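# Four arms build a self-supporting rafter frame on posts

## Task

Assemble the four rafters into a frame that holds itself up with no robot or other support touching it. Each rafter's outer end must sit in the notched top of a post and reach beyond the post's centre. Its inner end must rest on top of the rafter coming from the neighbouring post, so the four rafters close a loop around an open centre.

## Robot and tools

Robots: arm1, arm2, arm3 and arm4 are identical i2rt Big YAM arms. Each has six joints, a right hand with index, middle and ring fingers plus a thumb (four hinges each, every hinge with its own motor), and a wrist camera. Fixed room cameras are cam_a, cam_b, cam_c, cam_d and cam_over. The wrist cameras are arm1_cam_wrist to arm4_cam_wrist.

Frame: every pose uses one shared scene frame in metres. Its origin is on the floor and +z is up. The arm feet are near the four corners: arm1 at (+0.573, -0.579, 0.757), arm2 at (+0.584, +0.584, 0.851), arm3 at (-0.582, +0.574, 0.843), arm4 at (-0.575, -0.582, 0.826). Each foot faces along its own +x, roughly toward the centre. A fully stretched hand reaches about 1.06 m from the joint1 axis.

Hand point axes: +z runs out along the straight fingers, +x runs across the palm away from the thumb, and +y points out of the palm face. With joints 1, 5 and 6 at 0 and the hand level and pointing forward, the palm faces up. A camera mast sticks out on the palm side near the wrist and can collide with things.

move: one action for any subset of arms. The arguments arm1 to arm4 are each a separate object for that robot. A robot that is left out keeps its old command. Inside a robot's object:
- "joints" is a map from joint name to absolute target. Arm joints are in radians: joint1_rad -2.879 to 2.879 (base yaw, positive is counter-clockwise seen from above); joint2_rad 0 to 3.141 (shoulder); joint3_rad 0 to 3.019 (elbow); joint4_rad -1.692 to 1.57 (hand pitch, positive tips the fingers up); joint5_rad -1.57 to 1.57 (sideways swing, positive toward the arm's right); joint6_rad -2.094 to 2.094 (roll). The hand keys (hand_index_mcp, hand_thumb_cmc and the rest) are absolute goal angles on a scale from -1 to 1 between each hinge's stops. Moving toward -1 generally curls the digit toward the palm. The straight value differs per hinge, for example mcp +0.75, pip +0.58, dip +0.70, abd 0.00. hand_current_limit (-1 to 1) is a setting that caps motor current linearly from 0 up to 550 mA; it starts at +0.4. hand_speed (-0.96 to 1) is a setting for finger speed; it starts at -0.6.
- "target" is an absolute hand pose given as one list of seven numbers [x, y, z, qw, qx, qy, qz]: position in metres in the scene frame, then an orientation quaternion. The hand travels in a straight line to it from its current hand_target. "speed" (0.002 to 0.5 m/s, default 0.25) sets that path's top speed and is only allowed together with "target". When "target" is used, "joints" may hold only the hand keys.
- "min_time_s" (0.1 to 8 s) sets the shortest duration of that robot's joint motions.
- "cameras" is a list of camera names, or ["all"], or [] for none.
All motions in one action start at the same time. Hand paths in one action finish together. No action runs longer than 15 s, and hand paths run from 0.5 to 10 s.

wait: seconds from 0 to 10. Nothing new is commanded. It returns the state and can also take cameras.

zoom_image: camera name and region [x0, y0, x1, y1] in pixels of that camera's newest image, at most 504 by 504. Images are 896x504.

finished_scene: scene = the current scene number. It cannot be undone, so call it only once the frame stands on its own with the hands clear.

Results: the "move" line reports each moved robot as done, or gives its worst status. joint_status and hand_status report how each motion ended:
- "off_target" means the joint came to rest short of its target and may still be pushing.
- "time_out" means the arm gave up partway. It keeps pushing toward a nearby target, and on_its_own lists such joints.
- "not_followed", "joint command not followed" or "pose unreachable" means a collision or self-clearance check held the motion back.
- "limit_stop_at_motor_heat" follows an over-temperature stop. Send that target again afterwards.
The "hand" line gives the measured hand pose, and hand_target gives the commanded one. Expect them to differ by a centimetre or more. Joint velocities are in rad/s. Torques are in N m, and numbers 3 and 4 wrap at ±28. hand_state gives one word per motor: moving, goal, blocked or overload. Each <motor>_current_ma is positive when that motor pushes toward -1. hand_goal_<motor> is the goal as actually written. Arms left out of an action appear "as last shown".

Arm2 hand limit: ring_dip on arm2 will not accept a goal past +79.6 degrees, even though its stop is at +117. Larger requests are clipped, and hand_goal shows the clipped value.

Things to avoid:
- Keep arms apart. A hard press between two robots fails the scene, and so does one hand gripping another robot's fingers. The clearance check does not stop hands or wrist cameras from meeting.
- Keep all parts in the work area. Anything knocked to the floor or out of the area fails the task. Don't drop rafters from any height, and don't release them while they are still moving.
- The arms don't stop on contact and can push hard. Long pushing or a stretched-out pose heats the motors, shows a MOTOR HOT line, and at 100 °C drops the arm for 30 to 60 s. To relieve a blocked joint, send it its reported position.
- A finger motor drawing 495 mA or more for 5 s shuts off for 10 s, so grip with a moderate current limit. Loosen a grip by sending the hinge positions that joint_positions shows.
- Loose objects may occasionally get nudged by something other than the robots.

Each tool is called after "Request:" by a JSON object that holds its "method" and its "body".

## Session

Request:
{"method": "move", "body": {}}

Scene clock: 0.00 s.
Joint torques (N m): no reading
Heat: arm1: hottest joint2_rad 31 °C; arm2: hottest joint1_rad 32 °C; arm3: hottest joint1_rad 31 °C; arm4: hottest joint1_rad 30 °C.
Joint velocities: within noise
arm1.joint_positions: joint1_rad=-0.235 joint2_rad=+0.644 joint3_rad=+1.363 joint4_rad=-1.267 joint5_rad=-0.097 joint6_rad=+1.125 hand_index_mcp=+0.753 hand_index_abd=+0.000 hand_index_pip=+0.577 hand_index_dip=+0.696 hand_middle_mcp=+0.753 hand_middle_abd=+0.000 hand_middle_pip=+0.577 hand_middle_dip=+0.696 hand_ring_mcp=+0.753 hand_ring_abd=+0.000 hand_ring_pip=+0.577 hand_ring_dip=+0.696 hand_thumb_cmc=+0.714 hand_thumb_axl=+0.677 hand_thumb_mcp=+0.226 hand_thumb_ipl=+0.168 hand_current_limit=+0.400 hand_speed=-0.600
arm1.joint_status: not commanded
arm1.hand_state: goal,goal,goal,goal,goal,goal,goal,goal,goal,goal,goal,goal,goal,goal,goal,goal
arm1.index_mcp_current_ma: 0
arm1.index_abd_current_ma: 0
arm1.index_pip_current_ma: 0
arm1.index_dip_current_ma: 0
arm1.middle_mcp_current_ma: 0
arm1.middle_abd_current_ma: 0
arm1.middle_pip_current_ma: 0
arm1.middle_dip_current_ma: 0
arm1.ring_mcp_current_ma: 0
arm1.ring_abd_current_ma: 0
arm1.ring_pip_current_ma: 0
arm1.ring_dip_current_ma: 0
arm1.thumb_cmc_current_ma: 0
arm1.thumb_axl_current_ma: 0
arm1.thumb_mcp_current_ma: 0
arm1.thumb_ipl_current_ma: 0
arm1.hand_goal_index_mcp: 0.754
arm1.hand_goal_index_abd: 0.000
arm1.hand_goal_index_pip: 0.576
arm1.hand_goal_index_dip: 0.696
arm1.hand_goal_middle_mcp: 0.754
arm1.hand_goal_middle_abd: 0.000
arm1.hand_goal_middle_pip: 0.576
arm1.hand_goal_middle_dip: 0.696
arm1.hand_goal_ring_mcp: 0.754
arm1.hand_goal_ring_abd: 0.000
arm1.hand_goal_ring_pip: 0.576
arm1.hand_goal_ring_dip: 0.696
arm1.hand_goal_thumb_cmc: 0.714
arm1.hand_goal_thumb_axl: 0.678
arm1.hand_goal_thumb_mcp: 0.226
arm1.hand_goal_thumb_ipl: 0.168
arm1.hand: x=+0.4883 y=-0.3090 z=+1.3009 quat_wxyz=(-0.390, +0.224, +0.843, +0.296) (m; scene frame)
arm1.hand_target: x=+0.4896 y=-0.3112 z=+1.3136 quat_wxyz=(-0.399, +0.221, +0.836, +0.304) (m; scene frame)
arm1.hand_status: not commanded
arm2.joint_positions: joint1_rad=-0.134 joint2_rad=+0.563 joint3_rad=+1.430 joint4_rad=-1.157 joint5_rad=-0.028 joint6_rad=+1.065 hand_index_mcp=+0.753 hand_index_abd=+0.000 hand_index_pip=+0.577 hand_index_dip=+0.696 hand_middle_mcp=+0.753 hand_middle_abd=+0.000 hand_middle_pip=+0.577 hand_middle_dip=+0.696 hand_ring_mcp=+0.753 hand_ring_abd=+0.000 hand_ring_pip=+0.577 hand_ring_dip=+0.696 hand_thumb_cmc=+0.714 hand_thumb_axl=+0.677 hand_thumb_mcp=+0.226 hand_thumb_ipl=+0.168 hand_current_limit=+0.400 hand_speed=-0.600
arm2.joint_status: not commanded
arm2.hand_state: goal,goal,goal,goal,goal,goal,goal,goal,goal,goal,goal,goal,goal,goal,goal,goal
arm2.index_mcp_current_ma: 0
arm2.index_abd_current_ma: 0
arm2.index_pip_current_ma: 0
arm2.index_dip_current_ma: 0
arm2.middle_mcp_current_ma: 0
arm2.middle_abd_current_ma: 0
arm2.middle_pip_current_ma: 0
arm2.middle_dip_current_ma: 0
arm2.ring_mcp_current_ma: 0
arm2.ring_abd_current_ma: 0
arm2.ring_pip_current_ma: 0
arm2.ring_dip_current_ma: 0
arm2.thumb_cmc_current_ma: 0
arm2.thumb_axl_current_ma: 0
arm2.thumb_mcp_current_ma: 0
arm2.thumb_ipl_current_ma: 0
arm2.hand_goal_index_mcp: 0.754
arm2.hand_goal_index_abd: 0.000
arm2.hand_goal_index_pip: 0.576
arm2.hand_goal_index_dip: 0.696
arm2.hand_goal_middle_mcp: 0.754
arm2.hand_goal_middle_abd: 0.000
arm2.hand_goal_middle_pip: 0.576
arm2.hand_goal_middle_dip: 0.696
arm2.hand_goal_ring_mcp: 0.754
arm2.hand_goal_ring_abd: 0.000
arm2.hand_goal_ring_pip: 0.576
arm2.hand_goal_ring_dip: 0.696
arm2.hand_goal_thumb_cmc: 0.714
arm2.hand_goal_thumb_axl: 0.678
arm2.hand_goal_thumb_mcp: 0.226
arm2.hand_goal_thumb_ipl: 0.168
arm2.hand: x=+0.3528 y=+0.5084 z=+1.4820 quat_wxyz=(+0.595, +0.442, -0.670, +0.046) (m; scene frame)
arm2.hand_target: x=+0.3566 y=+0.5111 z=+1.4922 quat_wxyz=(+0.605, +0.438, -0.664, +0.046) (m; scene frame)
arm2.hand_status: not commanded
arm3.joint_positions: joint1_rad=-0.101 joint2_rad=+0.583 joint3_rad=+1.362 joint4_rad=-1.306 joint5_rad=+0.063 joint6_rad=+1.071 hand_index_mcp=+0.753 hand_index_abd=+0.000 hand_index_pip=+0.577 hand_index_dip=+0.696 hand_middle_mcp=+0.753 hand_middle_abd=+0.000 hand_middle_pip=+0.577 hand_middle_dip=+0.696 hand_ring_mcp=+0.753 hand_ring_abd=+0.000 hand_ring_pip=+0.577 hand_ring_dip=+0.696 hand_thumb_cmc=+0.714 hand_thumb_axl=+0.677 hand_thumb_mcp=+0.226 hand_thumb_ipl=+0.168 hand_current_limit=+0.400 hand_speed=-0.600
arm3.joint_status: not commanded
arm3.hand_state: goal,goal,goal,goal,goal,goal,goal,goal,goal,goal,goal,goal,goal,goal,goal,goal
arm3.index_mcp_current_ma: 0
arm3.index_abd_current_ma: 0
arm3.index_pip_current_ma: 0
arm3.index_dip_current_ma: 0
arm3.middle_mcp_current_ma: 0
arm3.middle_abd_current_ma: 0
arm3.middle_pip_current_ma: 0
arm3.middle_dip_current_ma: 0
arm3.ring_mcp_current_ma: 0
arm3.ring_abd_current_ma: 0
arm3.ring_pip_current_ma: 0
arm3.ring_dip_current_ma: 0
arm3.thumb_cmc_current_ma: 0
arm3.thumb_axl_current_ma: 0
arm3.thumb_mcp_current_ma: 0
arm3.thumb_ipl_current_ma: 0
arm3.hand_goal_index_mcp: 0.754
arm3.hand_goal_index_abd: 0.000
arm3.hand_goal_index_pip: 0.576
arm3.hand_goal_index_dip: 0.696
arm3.hand_goal_middle_mcp: 0.754
arm3.hand_goal_middle_abd: 0.000
arm3.hand_goal_middle_pip: 0.576
arm3.hand_goal_middle_dip: 0.696
arm3.hand_goal_ring_mcp: 0.754
arm3.hand_goal_ring_abd: 0.000
arm3.hand_goal_ring_pip: 0.576
arm3.hand_goal_ring_dip: 0.696
arm3.hand_goal_thumb_cmc: 0.714
arm3.hand_goal_thumb_axl: 0.678
arm3.hand_goal_thumb_mcp: 0.226
arm3.hand_goal_thumb_ipl: 0.168
arm3.hand: x=-0.4850 y=+0.3387 z=+1.4024 quat_wxyz=(+0.328, +0.855, -0.149, +0.373) (m; scene frame)
arm3.hand_target: x=-0.4872 y=+0.3412 z=+1.4135 quat_wxyz=(+0.335, +0.849, -0.148, +0.382) (m; scene frame)
arm3.hand_status: not commanded
arm4.joint_positions: joint1_rad=-0.014 joint2_rad=+0.627 joint3_rad=+1.344 joint4_rad=-1.295 joint5_rad=+0.109 joint6_rad=+1.042 hand_index_mcp=+0.753 hand_index_abd=+0.000 hand_index_pip=+0.577 hand_index_dip=+0.696 hand_middle_mcp=+0.753 hand_middle_abd=+0.000 hand_middle_pip=+0.577 hand_middle_dip=+0.696 hand_ring_mcp=+0.753 hand_ring_abd=+0.000 hand_ring_pip=+0.577 hand_ring_dip=+0.696 hand_thumb_cmc=+0.714 hand_thumb_axl=+0.677 hand_thumb_mcp=+0.226 hand_thumb_ipl=+0.168 hand_current_limit=+0.400 hand_speed=-0.600
arm4.joint_status: not commanded
arm4.hand_state: goal,goal,goal,goal,goal,goal,goal,goal,goal,goal,goal,goal,goal,goal,goal,goal
arm4.index_mcp_current_ma: 0
arm4.index_abd_current_ma: 0
arm4.index_pip_current_ma: 0
arm4.index_dip_current_ma: 0
arm4.middle_mcp_current_ma: 0
arm4.middle_abd_current_ma: 0
arm4.middle_pip_current_ma: 0
arm4.middle_dip_current_ma: 0
arm4.ring_mcp_current_ma: 0
arm4.ring_abd_current_ma: 0
arm4.ring_pip_current_ma: 0
arm4.ring_dip_current_ma: 0
arm4.thumb_cmc_current_ma: 0
arm4.thumb_axl_current_ma: 0
arm4.thumb_mcp_current_ma: 0
arm4.thumb_ipl_current_ma: 0
arm4.hand_goal_index_mcp: 0.754
arm4.hand_goal_index_abd: 0.000
arm4.hand_goal_index_pip: 0.576
arm4.hand_goal_index_dip: 0.696
arm4.hand_goal_middle_mcp: 0.754
arm4.hand_goal_middle_abd: 0.000
arm4.hand_goal_middle_pip: 0.576
arm4.hand_goal_middle_dip: 0.696
arm4.hand_goal_ring_mcp: 0.754
arm4.hand_goal_ring_abd: 0.000
arm4.hand_goal_ring_pip: 0.576
arm4.hand_goal_ring_dip: 0.696
arm4.hand_goal_thumb_cmc: 0.714
arm4.hand_goal_thumb_axl: 0.678
arm4.hand_goal_thumb_mcp: 0.226
arm4.hand_goal_thumb_ipl: 0.168
arm4.hand: x=-0.3264 y=-0.4587 z=+1.3730 quat_wxyz=(-0.022, +0.699, +0.535, +0.475) (m; scene frame)
arm4.hand_target: x=-0.3283 y=-0.4607 z=+1.3831 quat_wxyz=(-0.024, +0.695, +0.531, +0.484) (m; scene frame)
arm4.hand_status: not commanded
pictures: arm1_cam_wrist, arm2_cam_wrist, arm3_cam_wrist, arm4_cam_wrist, cam_a, cam_b, cam_c, cam_d, cam_over

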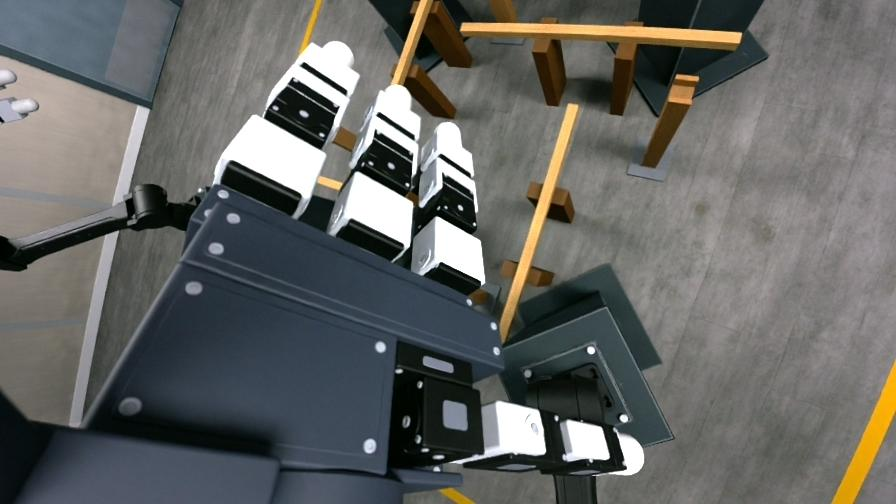

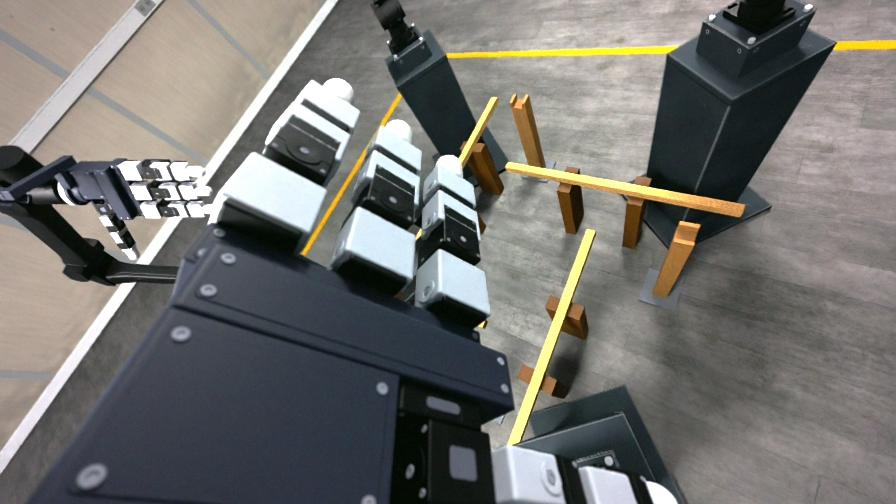

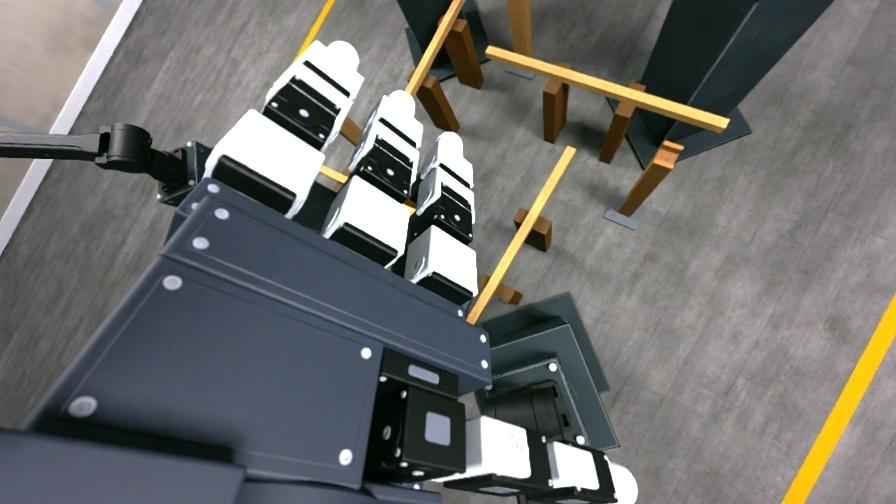

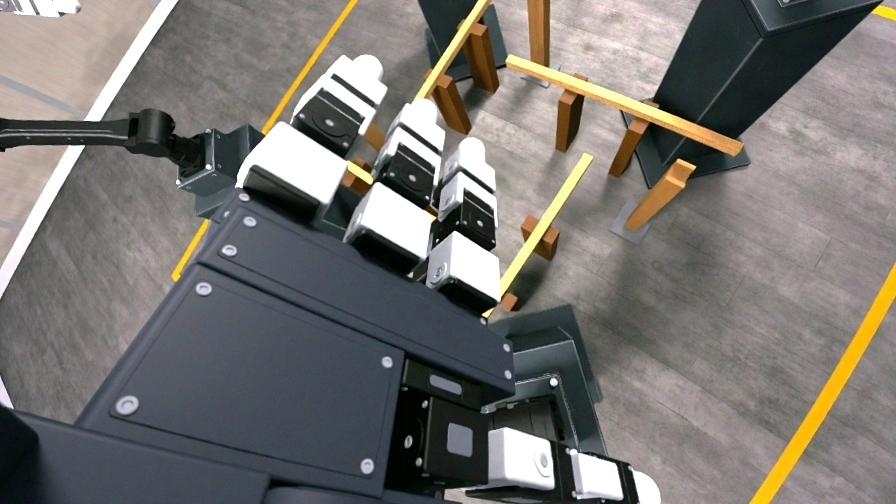

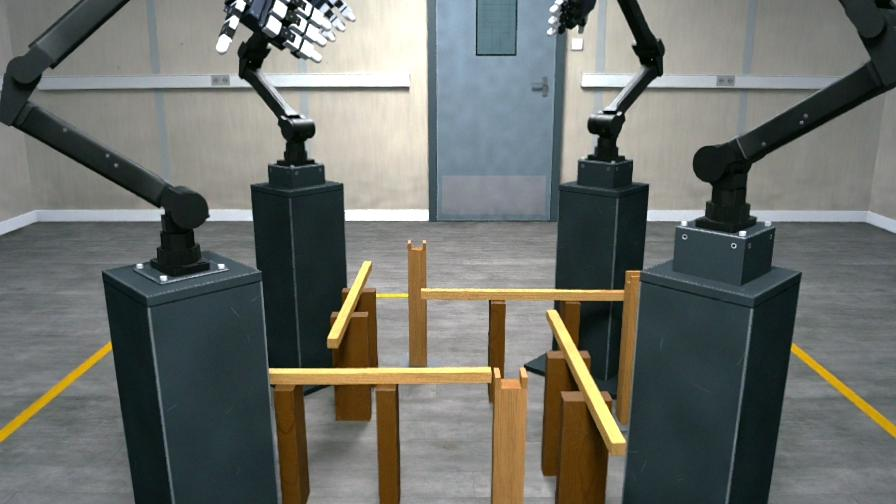

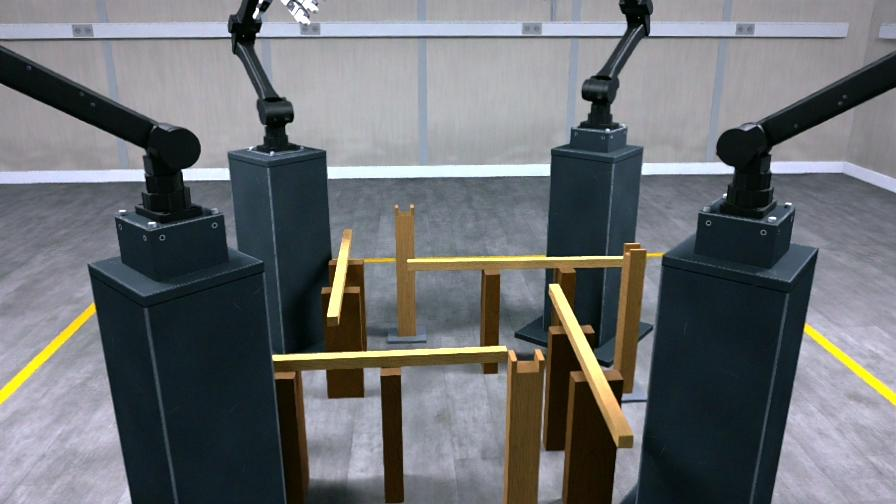

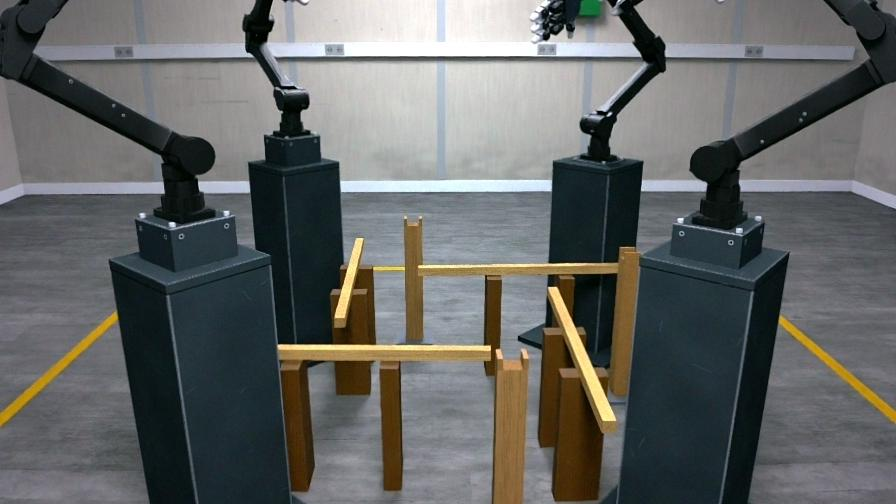

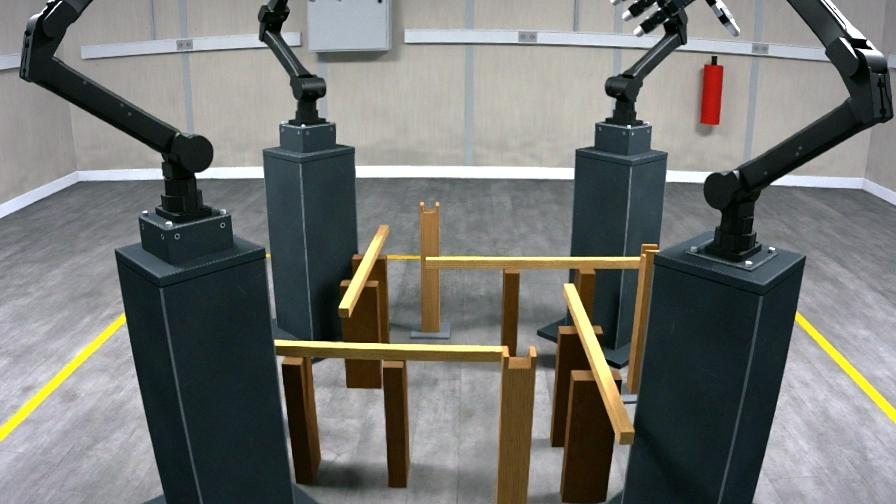

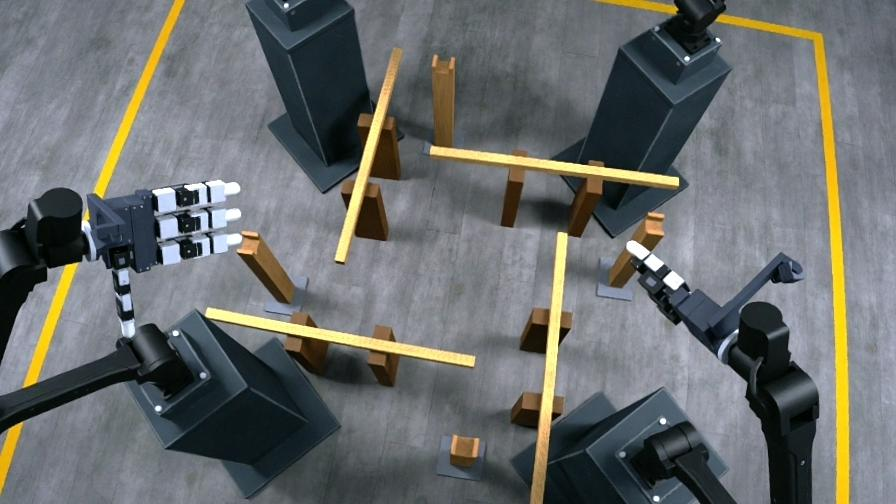

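Request:
{"method": "zoom_image", "body": {"camera": "cam_over", "region": [150, 0, 654, 504]}}

Request:
{"method": "zoom_image", "body": {"camera": "cam_a", "region": [220, 200, 700, 504]}}

Request:
{"method": "zoom_image", "body": {"camera": "cam_b", "region": [220, 190, 700, 504]}}

Request:
{"method": "zoom_image", "body": {"camera": "cam_c", "region": [220, 190, 700, 504]}}

Request:
{"method": "zoom_image", "body": {"camera": "cam_d", "region": [220, 190, 700, 504]}}

Scaled by 1.000.

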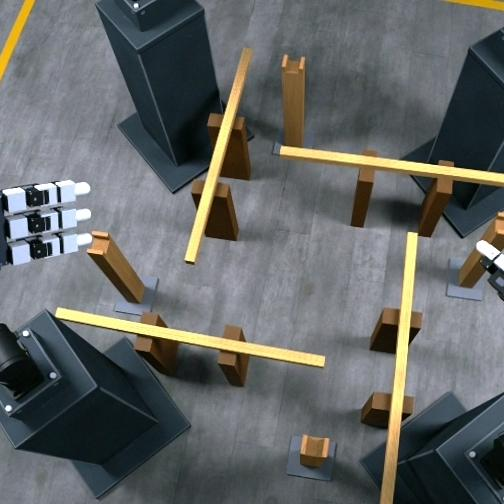

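Scaled by 1.050.

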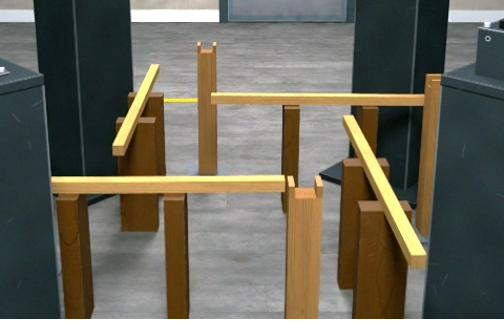

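Scaled by 1.050.

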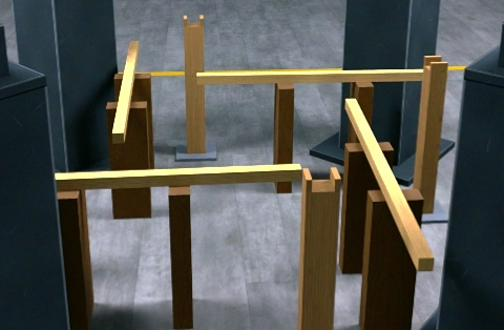

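Scaled by 1.050.

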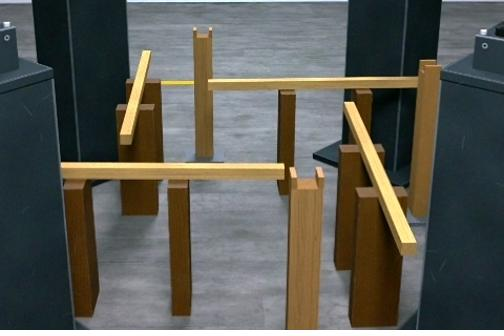

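Scaled by 1.050.

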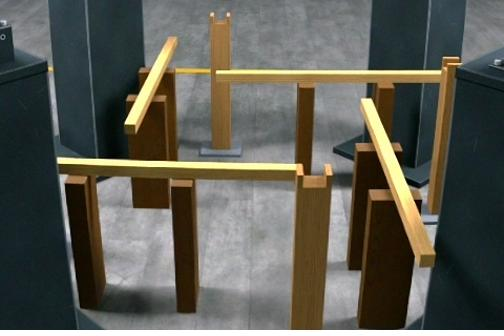

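Request:
{"method": "zoom_image", "body": {"camera": "cam_over", "region": [0, 200, 400, 504]}}

Request:
{"method": "zoom_image", "body": {"camera": "cam_over", "region": [496, 200, 896, 504]}}

Request:
{"method": "zoom_image", "body": {"camera": "cam_over", "region": [150, 0, 350, 150]}}

Scaled by 1.260.

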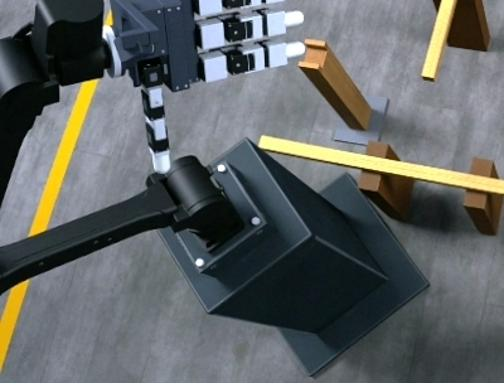

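Scaled by 1.260.

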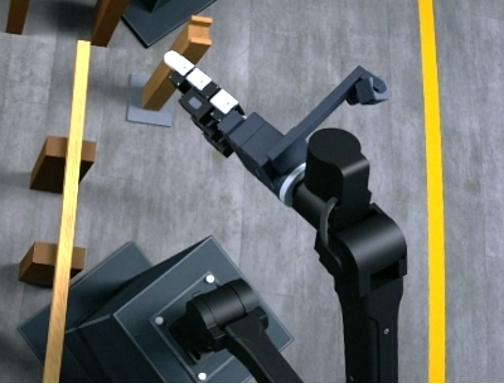

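Scaled by 2.520.

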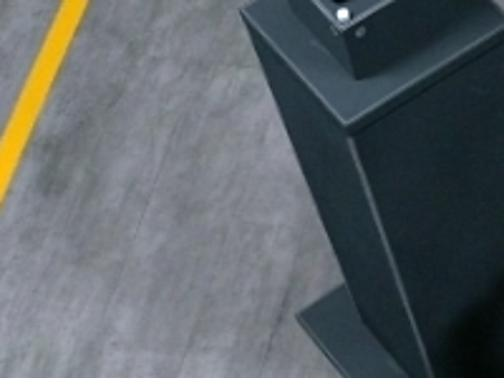

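Request:
{"method": "zoom_image", "body": {"camera": "cam_over", "region": [600, 0, 750, 90]}}

Request:
{"method": "zoom_image", "body": {"camera": "cam_over", "region": [330, 30, 530, 270]}}

Request:
{"method": "zoom_image", "body": {"camera": "cam_over", "region": [490, 120, 700, 330]}}

Request:
{"method": "zoom_image", "body": {"camera": "cam_over", "region": [400, 310, 610, 504]}}

Request:
{"method": "zoom_image", "body": {"camera": "cam_over", "region": [200, 200, 410, 410]}}

Scaled by 3.360.

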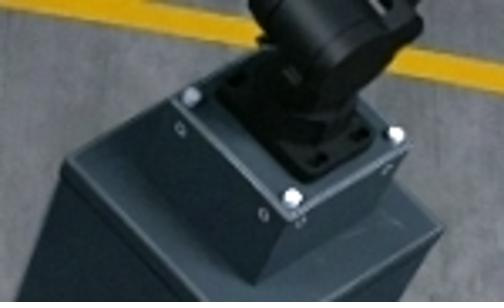

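Scaled by 2.100.

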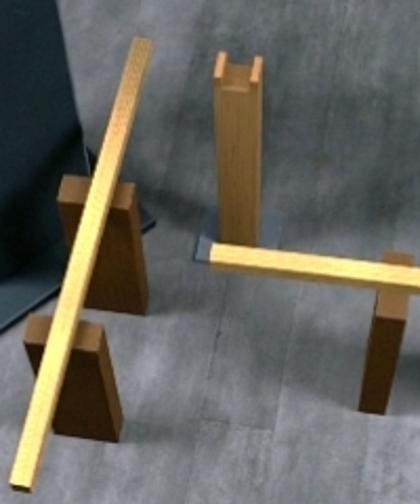

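Scaled by 2.400.

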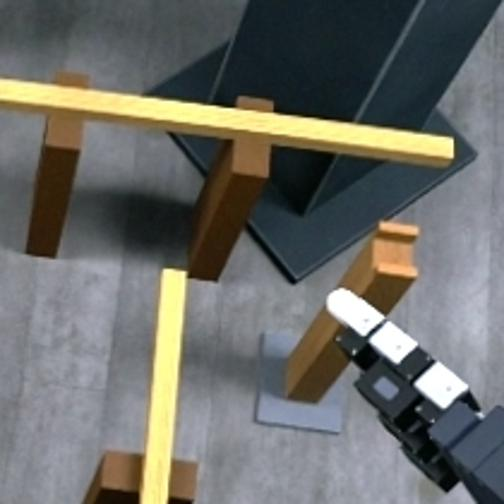

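Scaled by 2.400.

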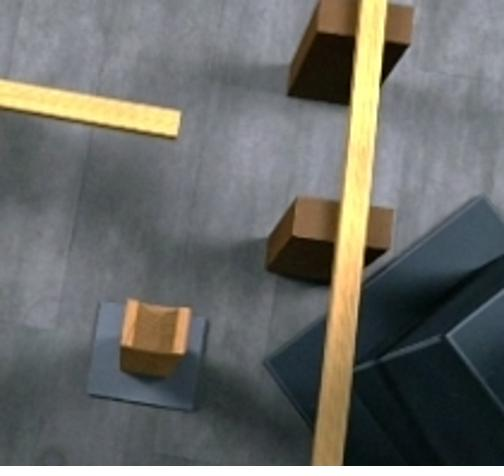

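Scaled by 2.400.

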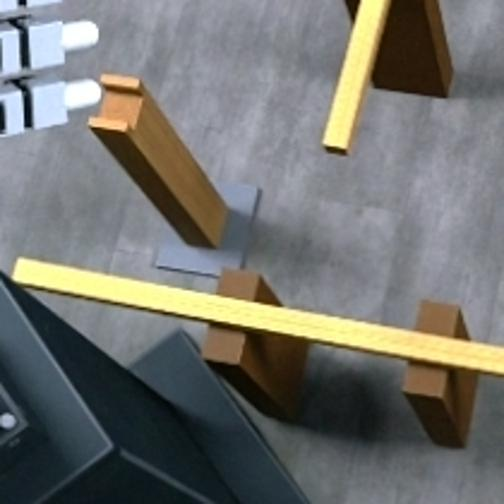

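Request:
{"method": "zoom_image", "body": {"camera": "arm1_cam_wrist", "region": [200, 0, 704, 504]}}

Request:
{"method": "zoom_image", "body": {"camera": "arm2_cam_wrist", "region": [200, 0, 704, 504]}}

Scaled by 1.000.

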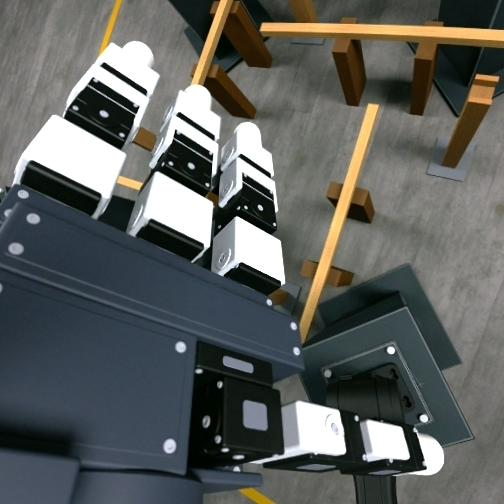

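Scaled by 1.000.

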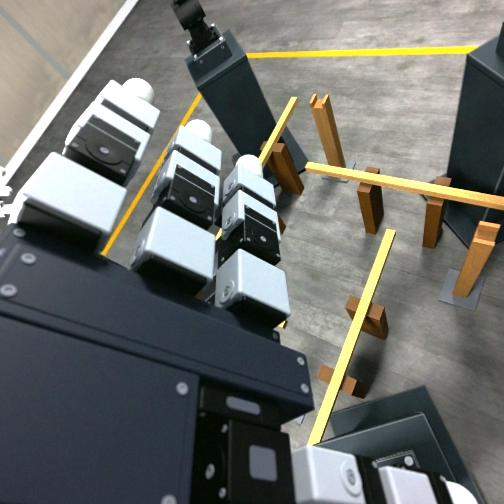

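Request:
{"method": "move", "body": {"arm1": {"target":[0.33,-0.284,0.75,0,0.7071,-0.7071,0],"speed":0.3}, "arm2": {"target":[0.32,0.345,0.75,0,1,0,0],"speed":0.3}, "arm3": {"target":[-0.318,0.326,0.75,0,0.7071,0.7071,0],"speed":0.3}, "arm4": {"target":[-0.29,-0.296,0.75,0,0,1,0],"speed":0.3}, "cameras": ["all"]}}

Scene clock: 193.87 s.
Joint torques (N m): arm1=[1.44 -7 8.76 0.66 0.05 -0.15] | arm2=[0.26 -9.7 4.64 0.94 -0.02 -0.11] | arm3=[-0.73 -4.48 5.2 0.35 0.12 0.01] | arm4=[0.67 -7.71 8.29 0.57 0.03 -0.14]
Heat: arm1: hottest joint3_rad 44 °C; arm2: hottest joint3_rad 37 °C; arm3: hottest joint3_rad 36 °C; arm4: hottest joint3_rad 39 °C.
move: arm1 off_target; arm2 done; arm3 off_target; arm4 off_target
Joint velocities: within noise
arm1.joint_positions: joint1_rad=-0.269 joint2_rad=+1.445 joint3_rad=+0.630 joint4_rad=-0.784 joint5_rad=-0.005 joint6_rad=-1.032 hand_index_mcp=+0.755 hand_index_abd=+0.001 hand_index_pip=+0.577 hand_index_dip=+0.696 hand_middle_mcp=+0.755 hand_middle_abd=+0.001 hand_middle_pip=+0.577 hand_middle_dip=+0.696 hand_ring_mcp=+0.755 hand_ring_abd=+0.001 hand_ring_pip=+0.577 hand_ring_dip=+0.696 hand_thumb_cmc=+0.715 hand_thumb_axl=+0.677 hand_thumb_mcp=+0.223 hand_thumb_ipl=+0.168 hand_current_limit=+0.400 hand_speed=-0.600
arm1.joint_status: not commanded
arm1.hand_state: goal,goal,goal,goal,goal,goal,goal,goal,goal,goal,goal,goal,goal,goal,goal,goal
arm1.index_mcp_current_ma: 3
arm1.index_abd_current_ma: 1
arm1.index_pip_current_ma: 2
arm1.index_dip_current_ma: 0
arm1.middle_mcp_current_ma: 4
arm1.middle_abd_current_ma: 2
arm1.middle_pip_current_ma: 2
arm1.middle_dip_current_ma: 0
arm1.ring_mcp_current_ma: 3
arm1.ring_abd_current_ma: 2
arm1.ring_pip_current_ma: 2
arm1.ring_dip_current_ma: 0
arm1.thumb_cmc_current_ma: 5
arm1.thumb_axl_current_ma: -3
arm1.thumb_mcp_current_ma: -13
arm1.thumb_ipl_current_ma: -1
arm1.hand_goal_index_mcp: 0.754
arm1.hand_goal_index_abd: 0.000
arm1.hand_goal_index_pip: 0.576
arm1.hand_goal_index_dip: 0.696
arm1.hand_goal_middle_mcp: 0.754
arm1.hand_goal_middle_abd: 0.000
arm1.hand_goal_middle_pip: 0.576
arm1.hand_goal_middle_dip: 0.696
arm1.hand_goal_ring_mcp: 0.754
arm1.hand_goal_ring_abd: 0.000
arm1.hand_goal_ring_pip: 0.576
arm1.hand_goal_ring_dip: 0.696
arm1.hand_goal_thumb_cmc: 0.714
arm1.hand_goal_thumb_axl: 0.678
arm1.hand_goal_thumb_mcp: 0.226
arm1.hand_goal_thumb_ipl: 0.168
arm1.hand: x=+0.3420 y=-0.2970 z=+0.7438 quat_wxyz=(-0.006, -0.699, +0.715, -0.014) (m; scene frame)
arm1.hand_target: x=+0.3303 y=-0.2844 z=+0.7504 quat_wxyz=(+0.000, -0.707, +0.707, +0.000) (m; scene frame)
arm1.hand_status: off_target (0.019 m and 2.2 deg from the pose sent, 0.574 m and 128.1 deg at the start)
arm2.joint_positions: joint1_rad=-0.207 joint2_rad=+1.675 joint3_rad=+0.506 joint4_rad=-0.412 joint5_rad=-0.011 joint6_rad=-0.995 hand_index_mcp=+0.755 hand_index_abd=+0.001 hand_index_pip=+0.577 hand_index_dip=+0.696 hand_middle_mcp=+0.755 hand_middle_abd=+0.001 hand_middle_pip=+0.577 hand_middle_dip=+0.696 hand_ring_mcp=+0.755 hand_ring_abd=+0.001 hand_ring_pip=+0.577 hand_ring_dip=+0.696 hand_thumb_cmc=+0.716 hand_thumb_axl=+0.677 hand_thumb_mcp=+0.224 hand_thumb_ipl=+0.168 hand_current_limit=+0.400 hand_speed=-0.600
arm2.joint_status: not commanded
arm2.hand_state: goal,goal,goal,goal,goal,goal,goal,goal,goal,goal,goal,goal,goal,goal,goal,goal
arm2.index_mcp_current_ma: 1
arm2.index_abd_current_ma: 1
arm2.index_pip_current_ma: 1
arm2.index_dip_current_ma: 0
arm2.middle_mcp_current_ma: 1
arm2.middle_abd_current_ma: 1
arm2.middle_pip_current_ma: 1
arm2.middle_dip_current_ma: 0
arm2.ring_mcp_current_ma: 2
arm2.ring_abd_current_ma: 1
arm2.ring_pip_current_ma: 1
arm2.ring_dip_current_ma: 0
arm2.thumb_cmc_current_ma: 4
arm2.thumb_axl_current_ma: -1
arm2.thumb_mcp_current_ma: -6
arm2.thumb_ipl_current_ma: -1
arm2.hand_goal_index_mcp: 0.754
arm2.hand_goal_index_abd: 0.000
arm2.hand_goal_index_pip: 0.576
arm2.hand_goal_index_dip: 0.696
arm2.hand_goal_middle_mcp: 0.754
arm2.hand_goal_middle_abd: 0.000
arm2.hand_goal_middle_pip: 0.576
arm2.hand_goal_middle_dip: 0.696
arm2.hand_goal_ring_mcp: 0.754
arm2.hand_goal_ring_abd: 0.000
arm2.hand_goal_ring_pip: 0.576
arm2.hand_goal_ring_dip: 0.696
arm2.hand_goal_thumb_cmc: 0.714
arm2.hand_goal_thumb_axl: 0.678
arm2.hand_goal_thumb_mcp: 0.226
arm2.hand_goal_thumb_ipl: 0.168
arm2.hand: x=+0.3267 y=+0.3527 z=+0.7519 quat_wxyz=(-0.002, +1.000, -0.008, +0.005) (m; scene frame)
arm2.hand_target: x=+0.3202 y=+0.3451 z=+0.7502 quat_wxyz=(+0.000, +1.000, +0.000, +0.000) (m; scene frame)
arm2.hand_status: done (0.010 m and 1.1 deg from the pose sent, 0.751 m and 127.6 deg at the start)
arm3.joint_positions: joint1_rad=-0.194 joint2_rad=+1.640 joint3_rad=+0.507 joint4_rad=-0.447 joint5_rad=-0.013 joint6_rad=-0.889 hand_index_mcp=+0.755 hand_index_abd=+0.000 hand_index_pip=+0.577 hand_index_dip=+0.696 hand_middle_mcp=+0.755 hand_middle_abd=+0.000 hand_middle_pip=+0.577 hand_middle_dip=+0.696 hand_ring_mcp=+0.755 hand_ring_abd=+0.000 hand_ring_pip=+0.577 hand_ring_dip=+0.696 hand_thumb_cmc=+0.716 hand_thumb_axl=+0.677 hand_thumb_mcp=+0.224 hand_thumb_ipl=+0.168 hand_current_limit=+0.400 hand_speed=-0.600
arm3.joint_status: not commanded
arm3.hand_state: goal,goal,goal,goal,goal,goal,goal,goal,goal,goal,goal,goal,goal,goal,goal,goal
arm3.index_mcp_current_ma: 1
arm3.index_abd_current_ma: 0
arm3.index_pip_current_ma: 1
arm3.index_dip_current_ma: 0
arm3.middle_mcp_current_ma: 1
arm3.middle_abd_current_ma: 0
arm3.middle_pip_current_ma: 1
arm3.middle_dip_current_ma: 0
arm3.ring_mcp_current_ma: 1
arm3.ring_abd_current_ma: 0
arm3.ring_pip_current_ma: 1
arm3.ring_dip_current_ma: 0
arm3.thumb_cmc_current_ma: 2
arm3.thumb_axl_current_ma: -1
arm3.thumb_mcp_current_ma: -5
arm3.thumb_ipl_current_ma: 0
arm3.hand_goal_index_mcp: 0.754
arm3.hand_goal_index_abd: 0.000
arm3.hand_goal_index_pip: 0.576
arm3.hand_goal_index_dip: 0.696
arm3.hand_goal_middle_mcp: 0.754
arm3.hand_goal_middle_abd: 0.000
arm3.hand_goal_middle_pip: 0.576
arm3.hand_goal_middle_dip: 0.696
arm3.hand_goal_ring_mcp: 0.754
arm3.hand_goal_ring_abd: 0.000
arm3.hand_goal_ring_pip: 0.576
arm3.hand_goal_ring_dip: 0.696
arm3.hand_goal_thumb_cmc: 0.714
arm3.hand_goal_thumb_axl: 0.678
arm3.hand_goal_thumb_mcp: 0.226
arm3.hand_goal_thumb_ipl: 0.168
arm3.hand: x=-0.3277 y=+0.3326 z=+0.7508 quat_wxyz=(-0.006, +0.714, +0.700, +0.002) (m; scene frame)
arm3.hand_target: x=-0.3182 y=+0.3262 z=+0.7503 quat_wxyz=(+0.000, +0.707, +0.707, +0.000) (m; scene frame)
arm3.hand_status: off_target (0.012 m and 1.4 deg from the pose sent, 0.673 m and 120.1 deg at the start)
arm4.joint_positions: joint1_rad=-0.203 joint2_rad=+1.651 joint3_rad=+0.622 joint4_rad=-0.554 joint5_rad=-0.008 joint6_rad=-0.904 hand_index_mcp=+0.755 hand_index_abd=+0.000 hand_index_pip=+0.577 hand_index_dip=+0.696 hand_middle_mcp=+0.755 hand_middle_abd=+0.000 hand_middle_pip=+0.577 hand_middle_dip=+0.696 hand_ring_mcp=+0.755 hand_ring_abd=+0.000 hand_ring_pip=+0.577 hand_ring_dip=+0.696 hand_thumb_cmc=+0.716 hand_thumb_axl=+0.677 hand_thumb_mcp=+0.224 hand_thumb_ipl=+0.168 hand_current_limit=+0.400 hand_speed=-0.600
arm4.joint_status: not commanded
arm4.hand_state: goal,goal,goal,goal,goal,goal,goal,goal,goal,goal,goal,goal,goal,goal,goal,goal
arm4.index_mcp_current_ma: 0
arm4.index_abd_current_ma: 0
arm4.index_pip_current_ma: 0
arm4.index_dip_current_ma: 0
arm4.middle_mcp_current_ma: 0
arm4.middle_abd_current_ma: 0
arm4.middle_pip_current_ma: 0
arm4.middle_dip_current_ma: 0
arm4.ring_mcp_current_ma: 0
arm4.ring_abd_current_ma: 0
arm4.ring_pip_current_ma: 0
arm4.ring_dip_current_ma: 0
arm4.thumb_cmc_current_ma: 0
arm4.thumb_axl_current_ma: 0
arm4.thumb_mcp_current_ma: -1
arm4.thumb_ipl_current_ma: 0
arm4.hand_goal_index_mcp: 0.754
arm4.hand_goal_index_abd: 0.000
arm4.hand_goal_index_pip: 0.576
arm4.hand_goal_index_dip: 0.696
arm4.hand_goal_middle_mcp: 0.754
arm4.hand_goal_middle_abd: 0.000
arm4.hand_goal_middle_pip: 0.576
arm4.hand_goal_middle_dip: 0.696
arm4.hand_goal_ring_mcp: 0.754
arm4.hand_goal_ring_abd: 0.000
arm4.hand_goal_ring_pip: 0.576
arm4.hand_goal_ring_dip: 0.696
arm4.hand_goal_thumb_cmc: 0.714
arm4.hand_goal_thumb_axl: 0.678
arm4.hand_goal_thumb_mcp: 0.226
arm4.hand_goal_thumb_ipl: 0.168
arm4.hand: x=-0.3005 y=-0.3089 z=+0.7501 quat_wxyz=(-0.008, +0.011, +1.000, -0.005) (m; scene frame)
arm4.hand_target: x=-0.2905 y=-0.2965 z=+0.7504 quat_wxyz=(+0.000, +0.000, +1.000, +0.000) (m; scene frame)
arm4.hand_status: off_target (0.017 m and 1.7 deg from the pose sent, 0.645 m and 115.3 deg at the start)
pictures: arm1_cam_wrist, arm2_cam_wrist, arm3_cam_wrist, arm4_cam_wrist, cam_a, cam_b, cam_c, cam_d, cam_over

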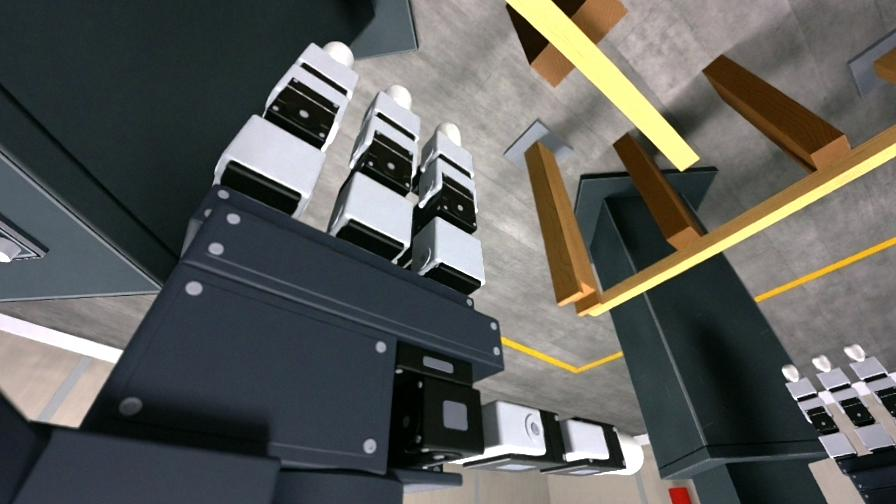

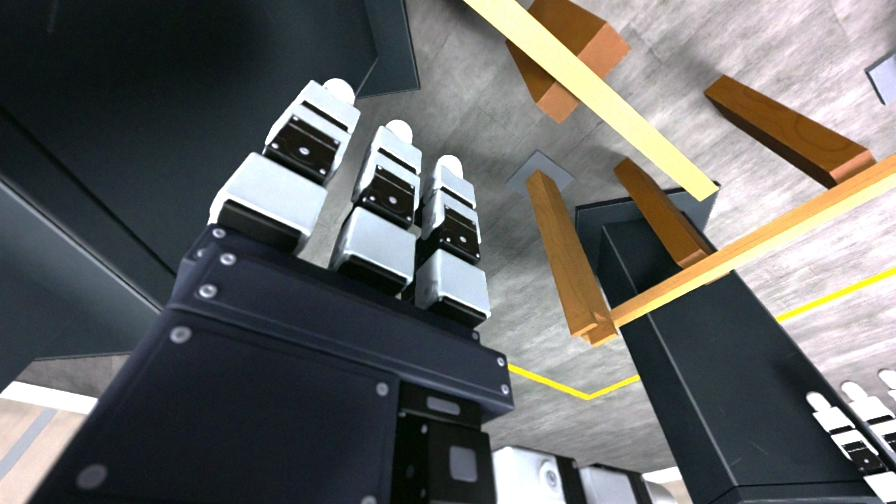

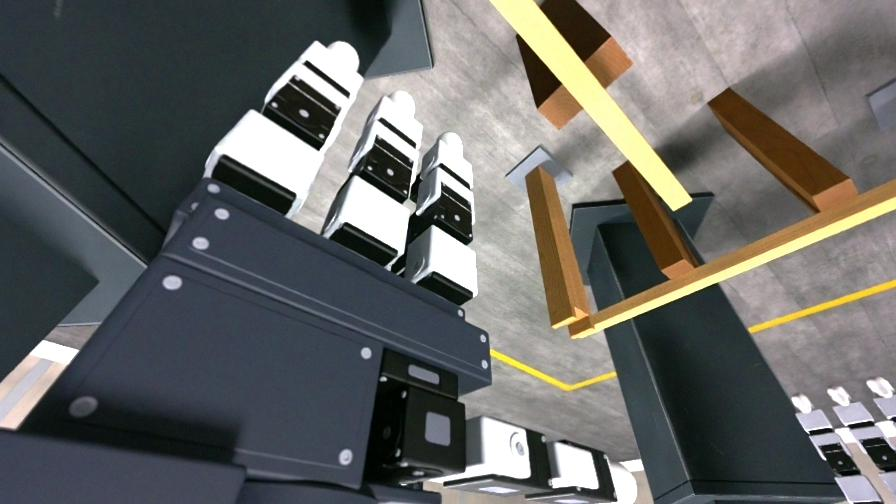

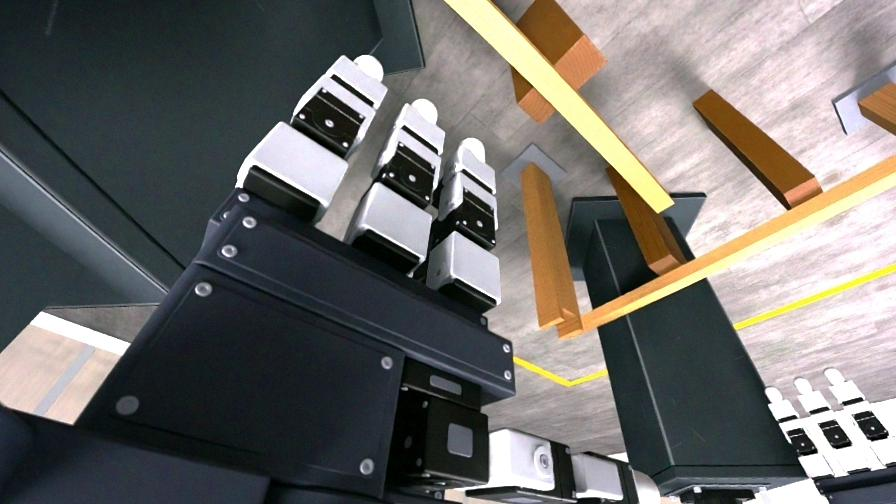

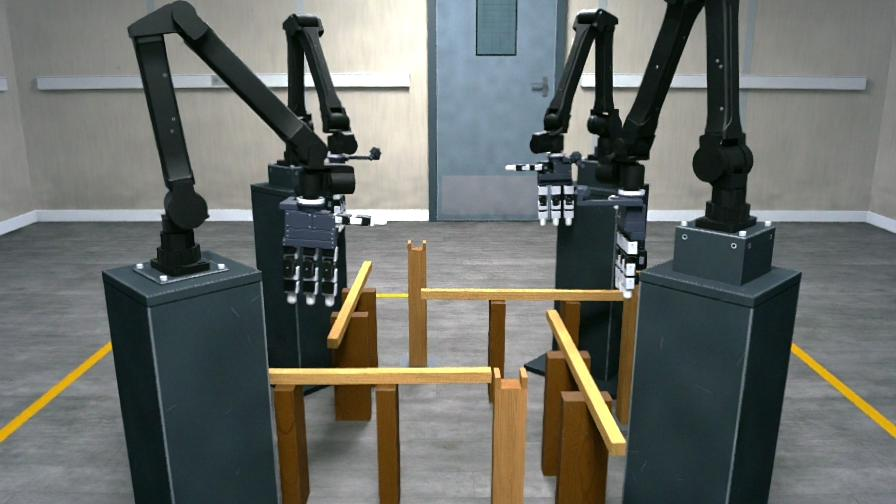

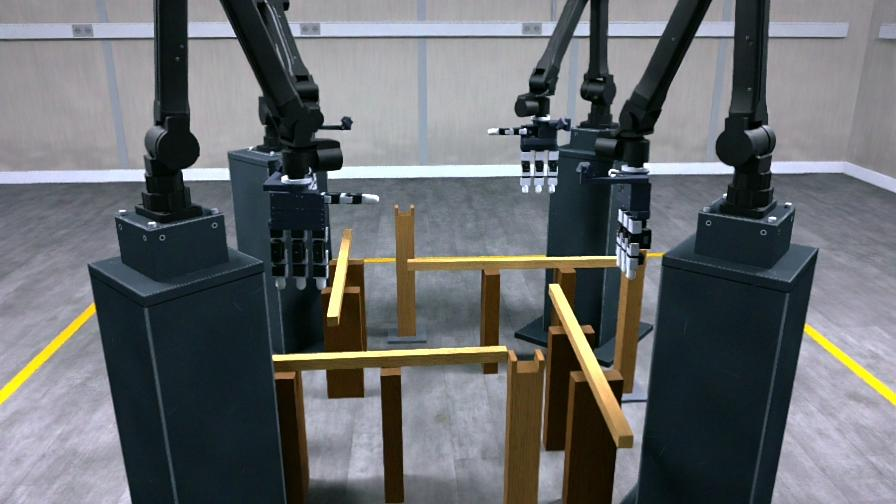

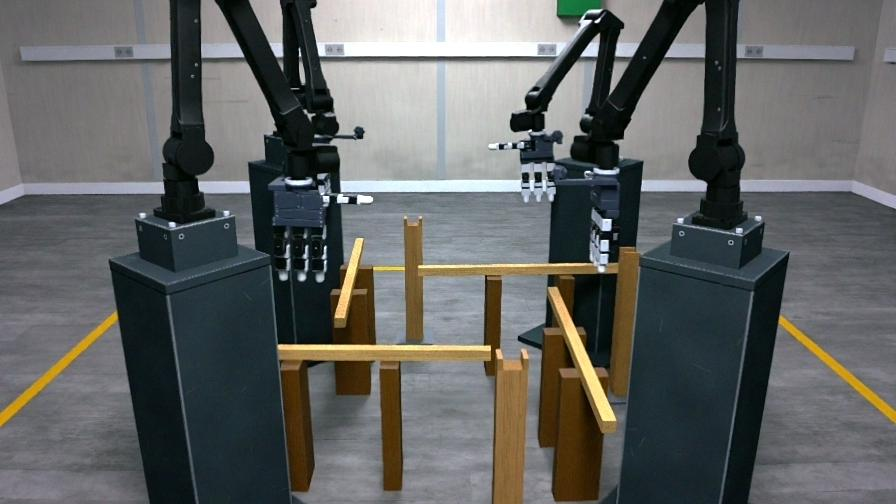

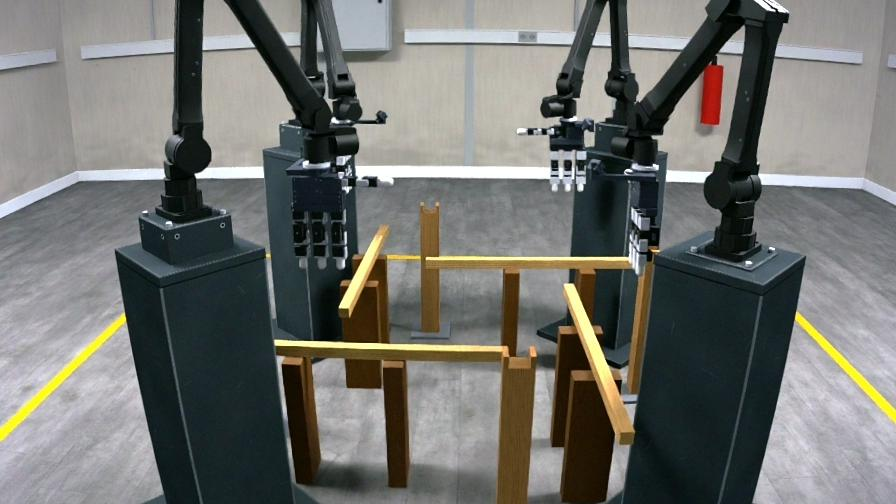

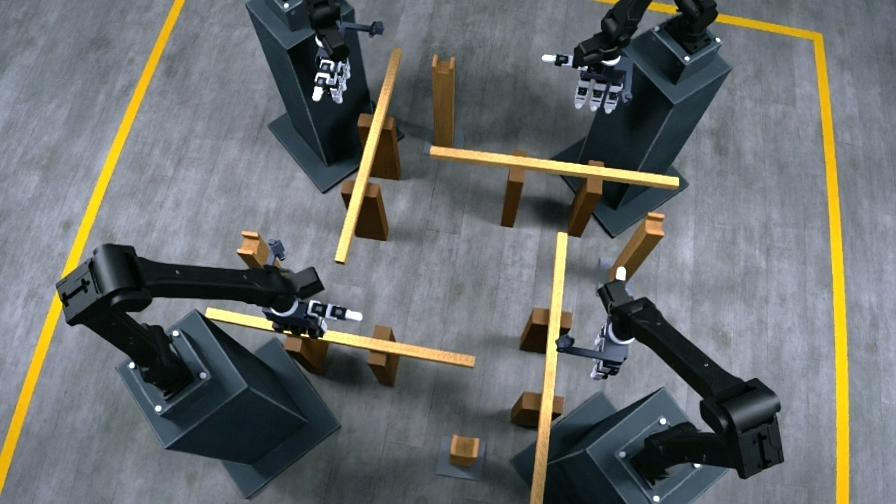

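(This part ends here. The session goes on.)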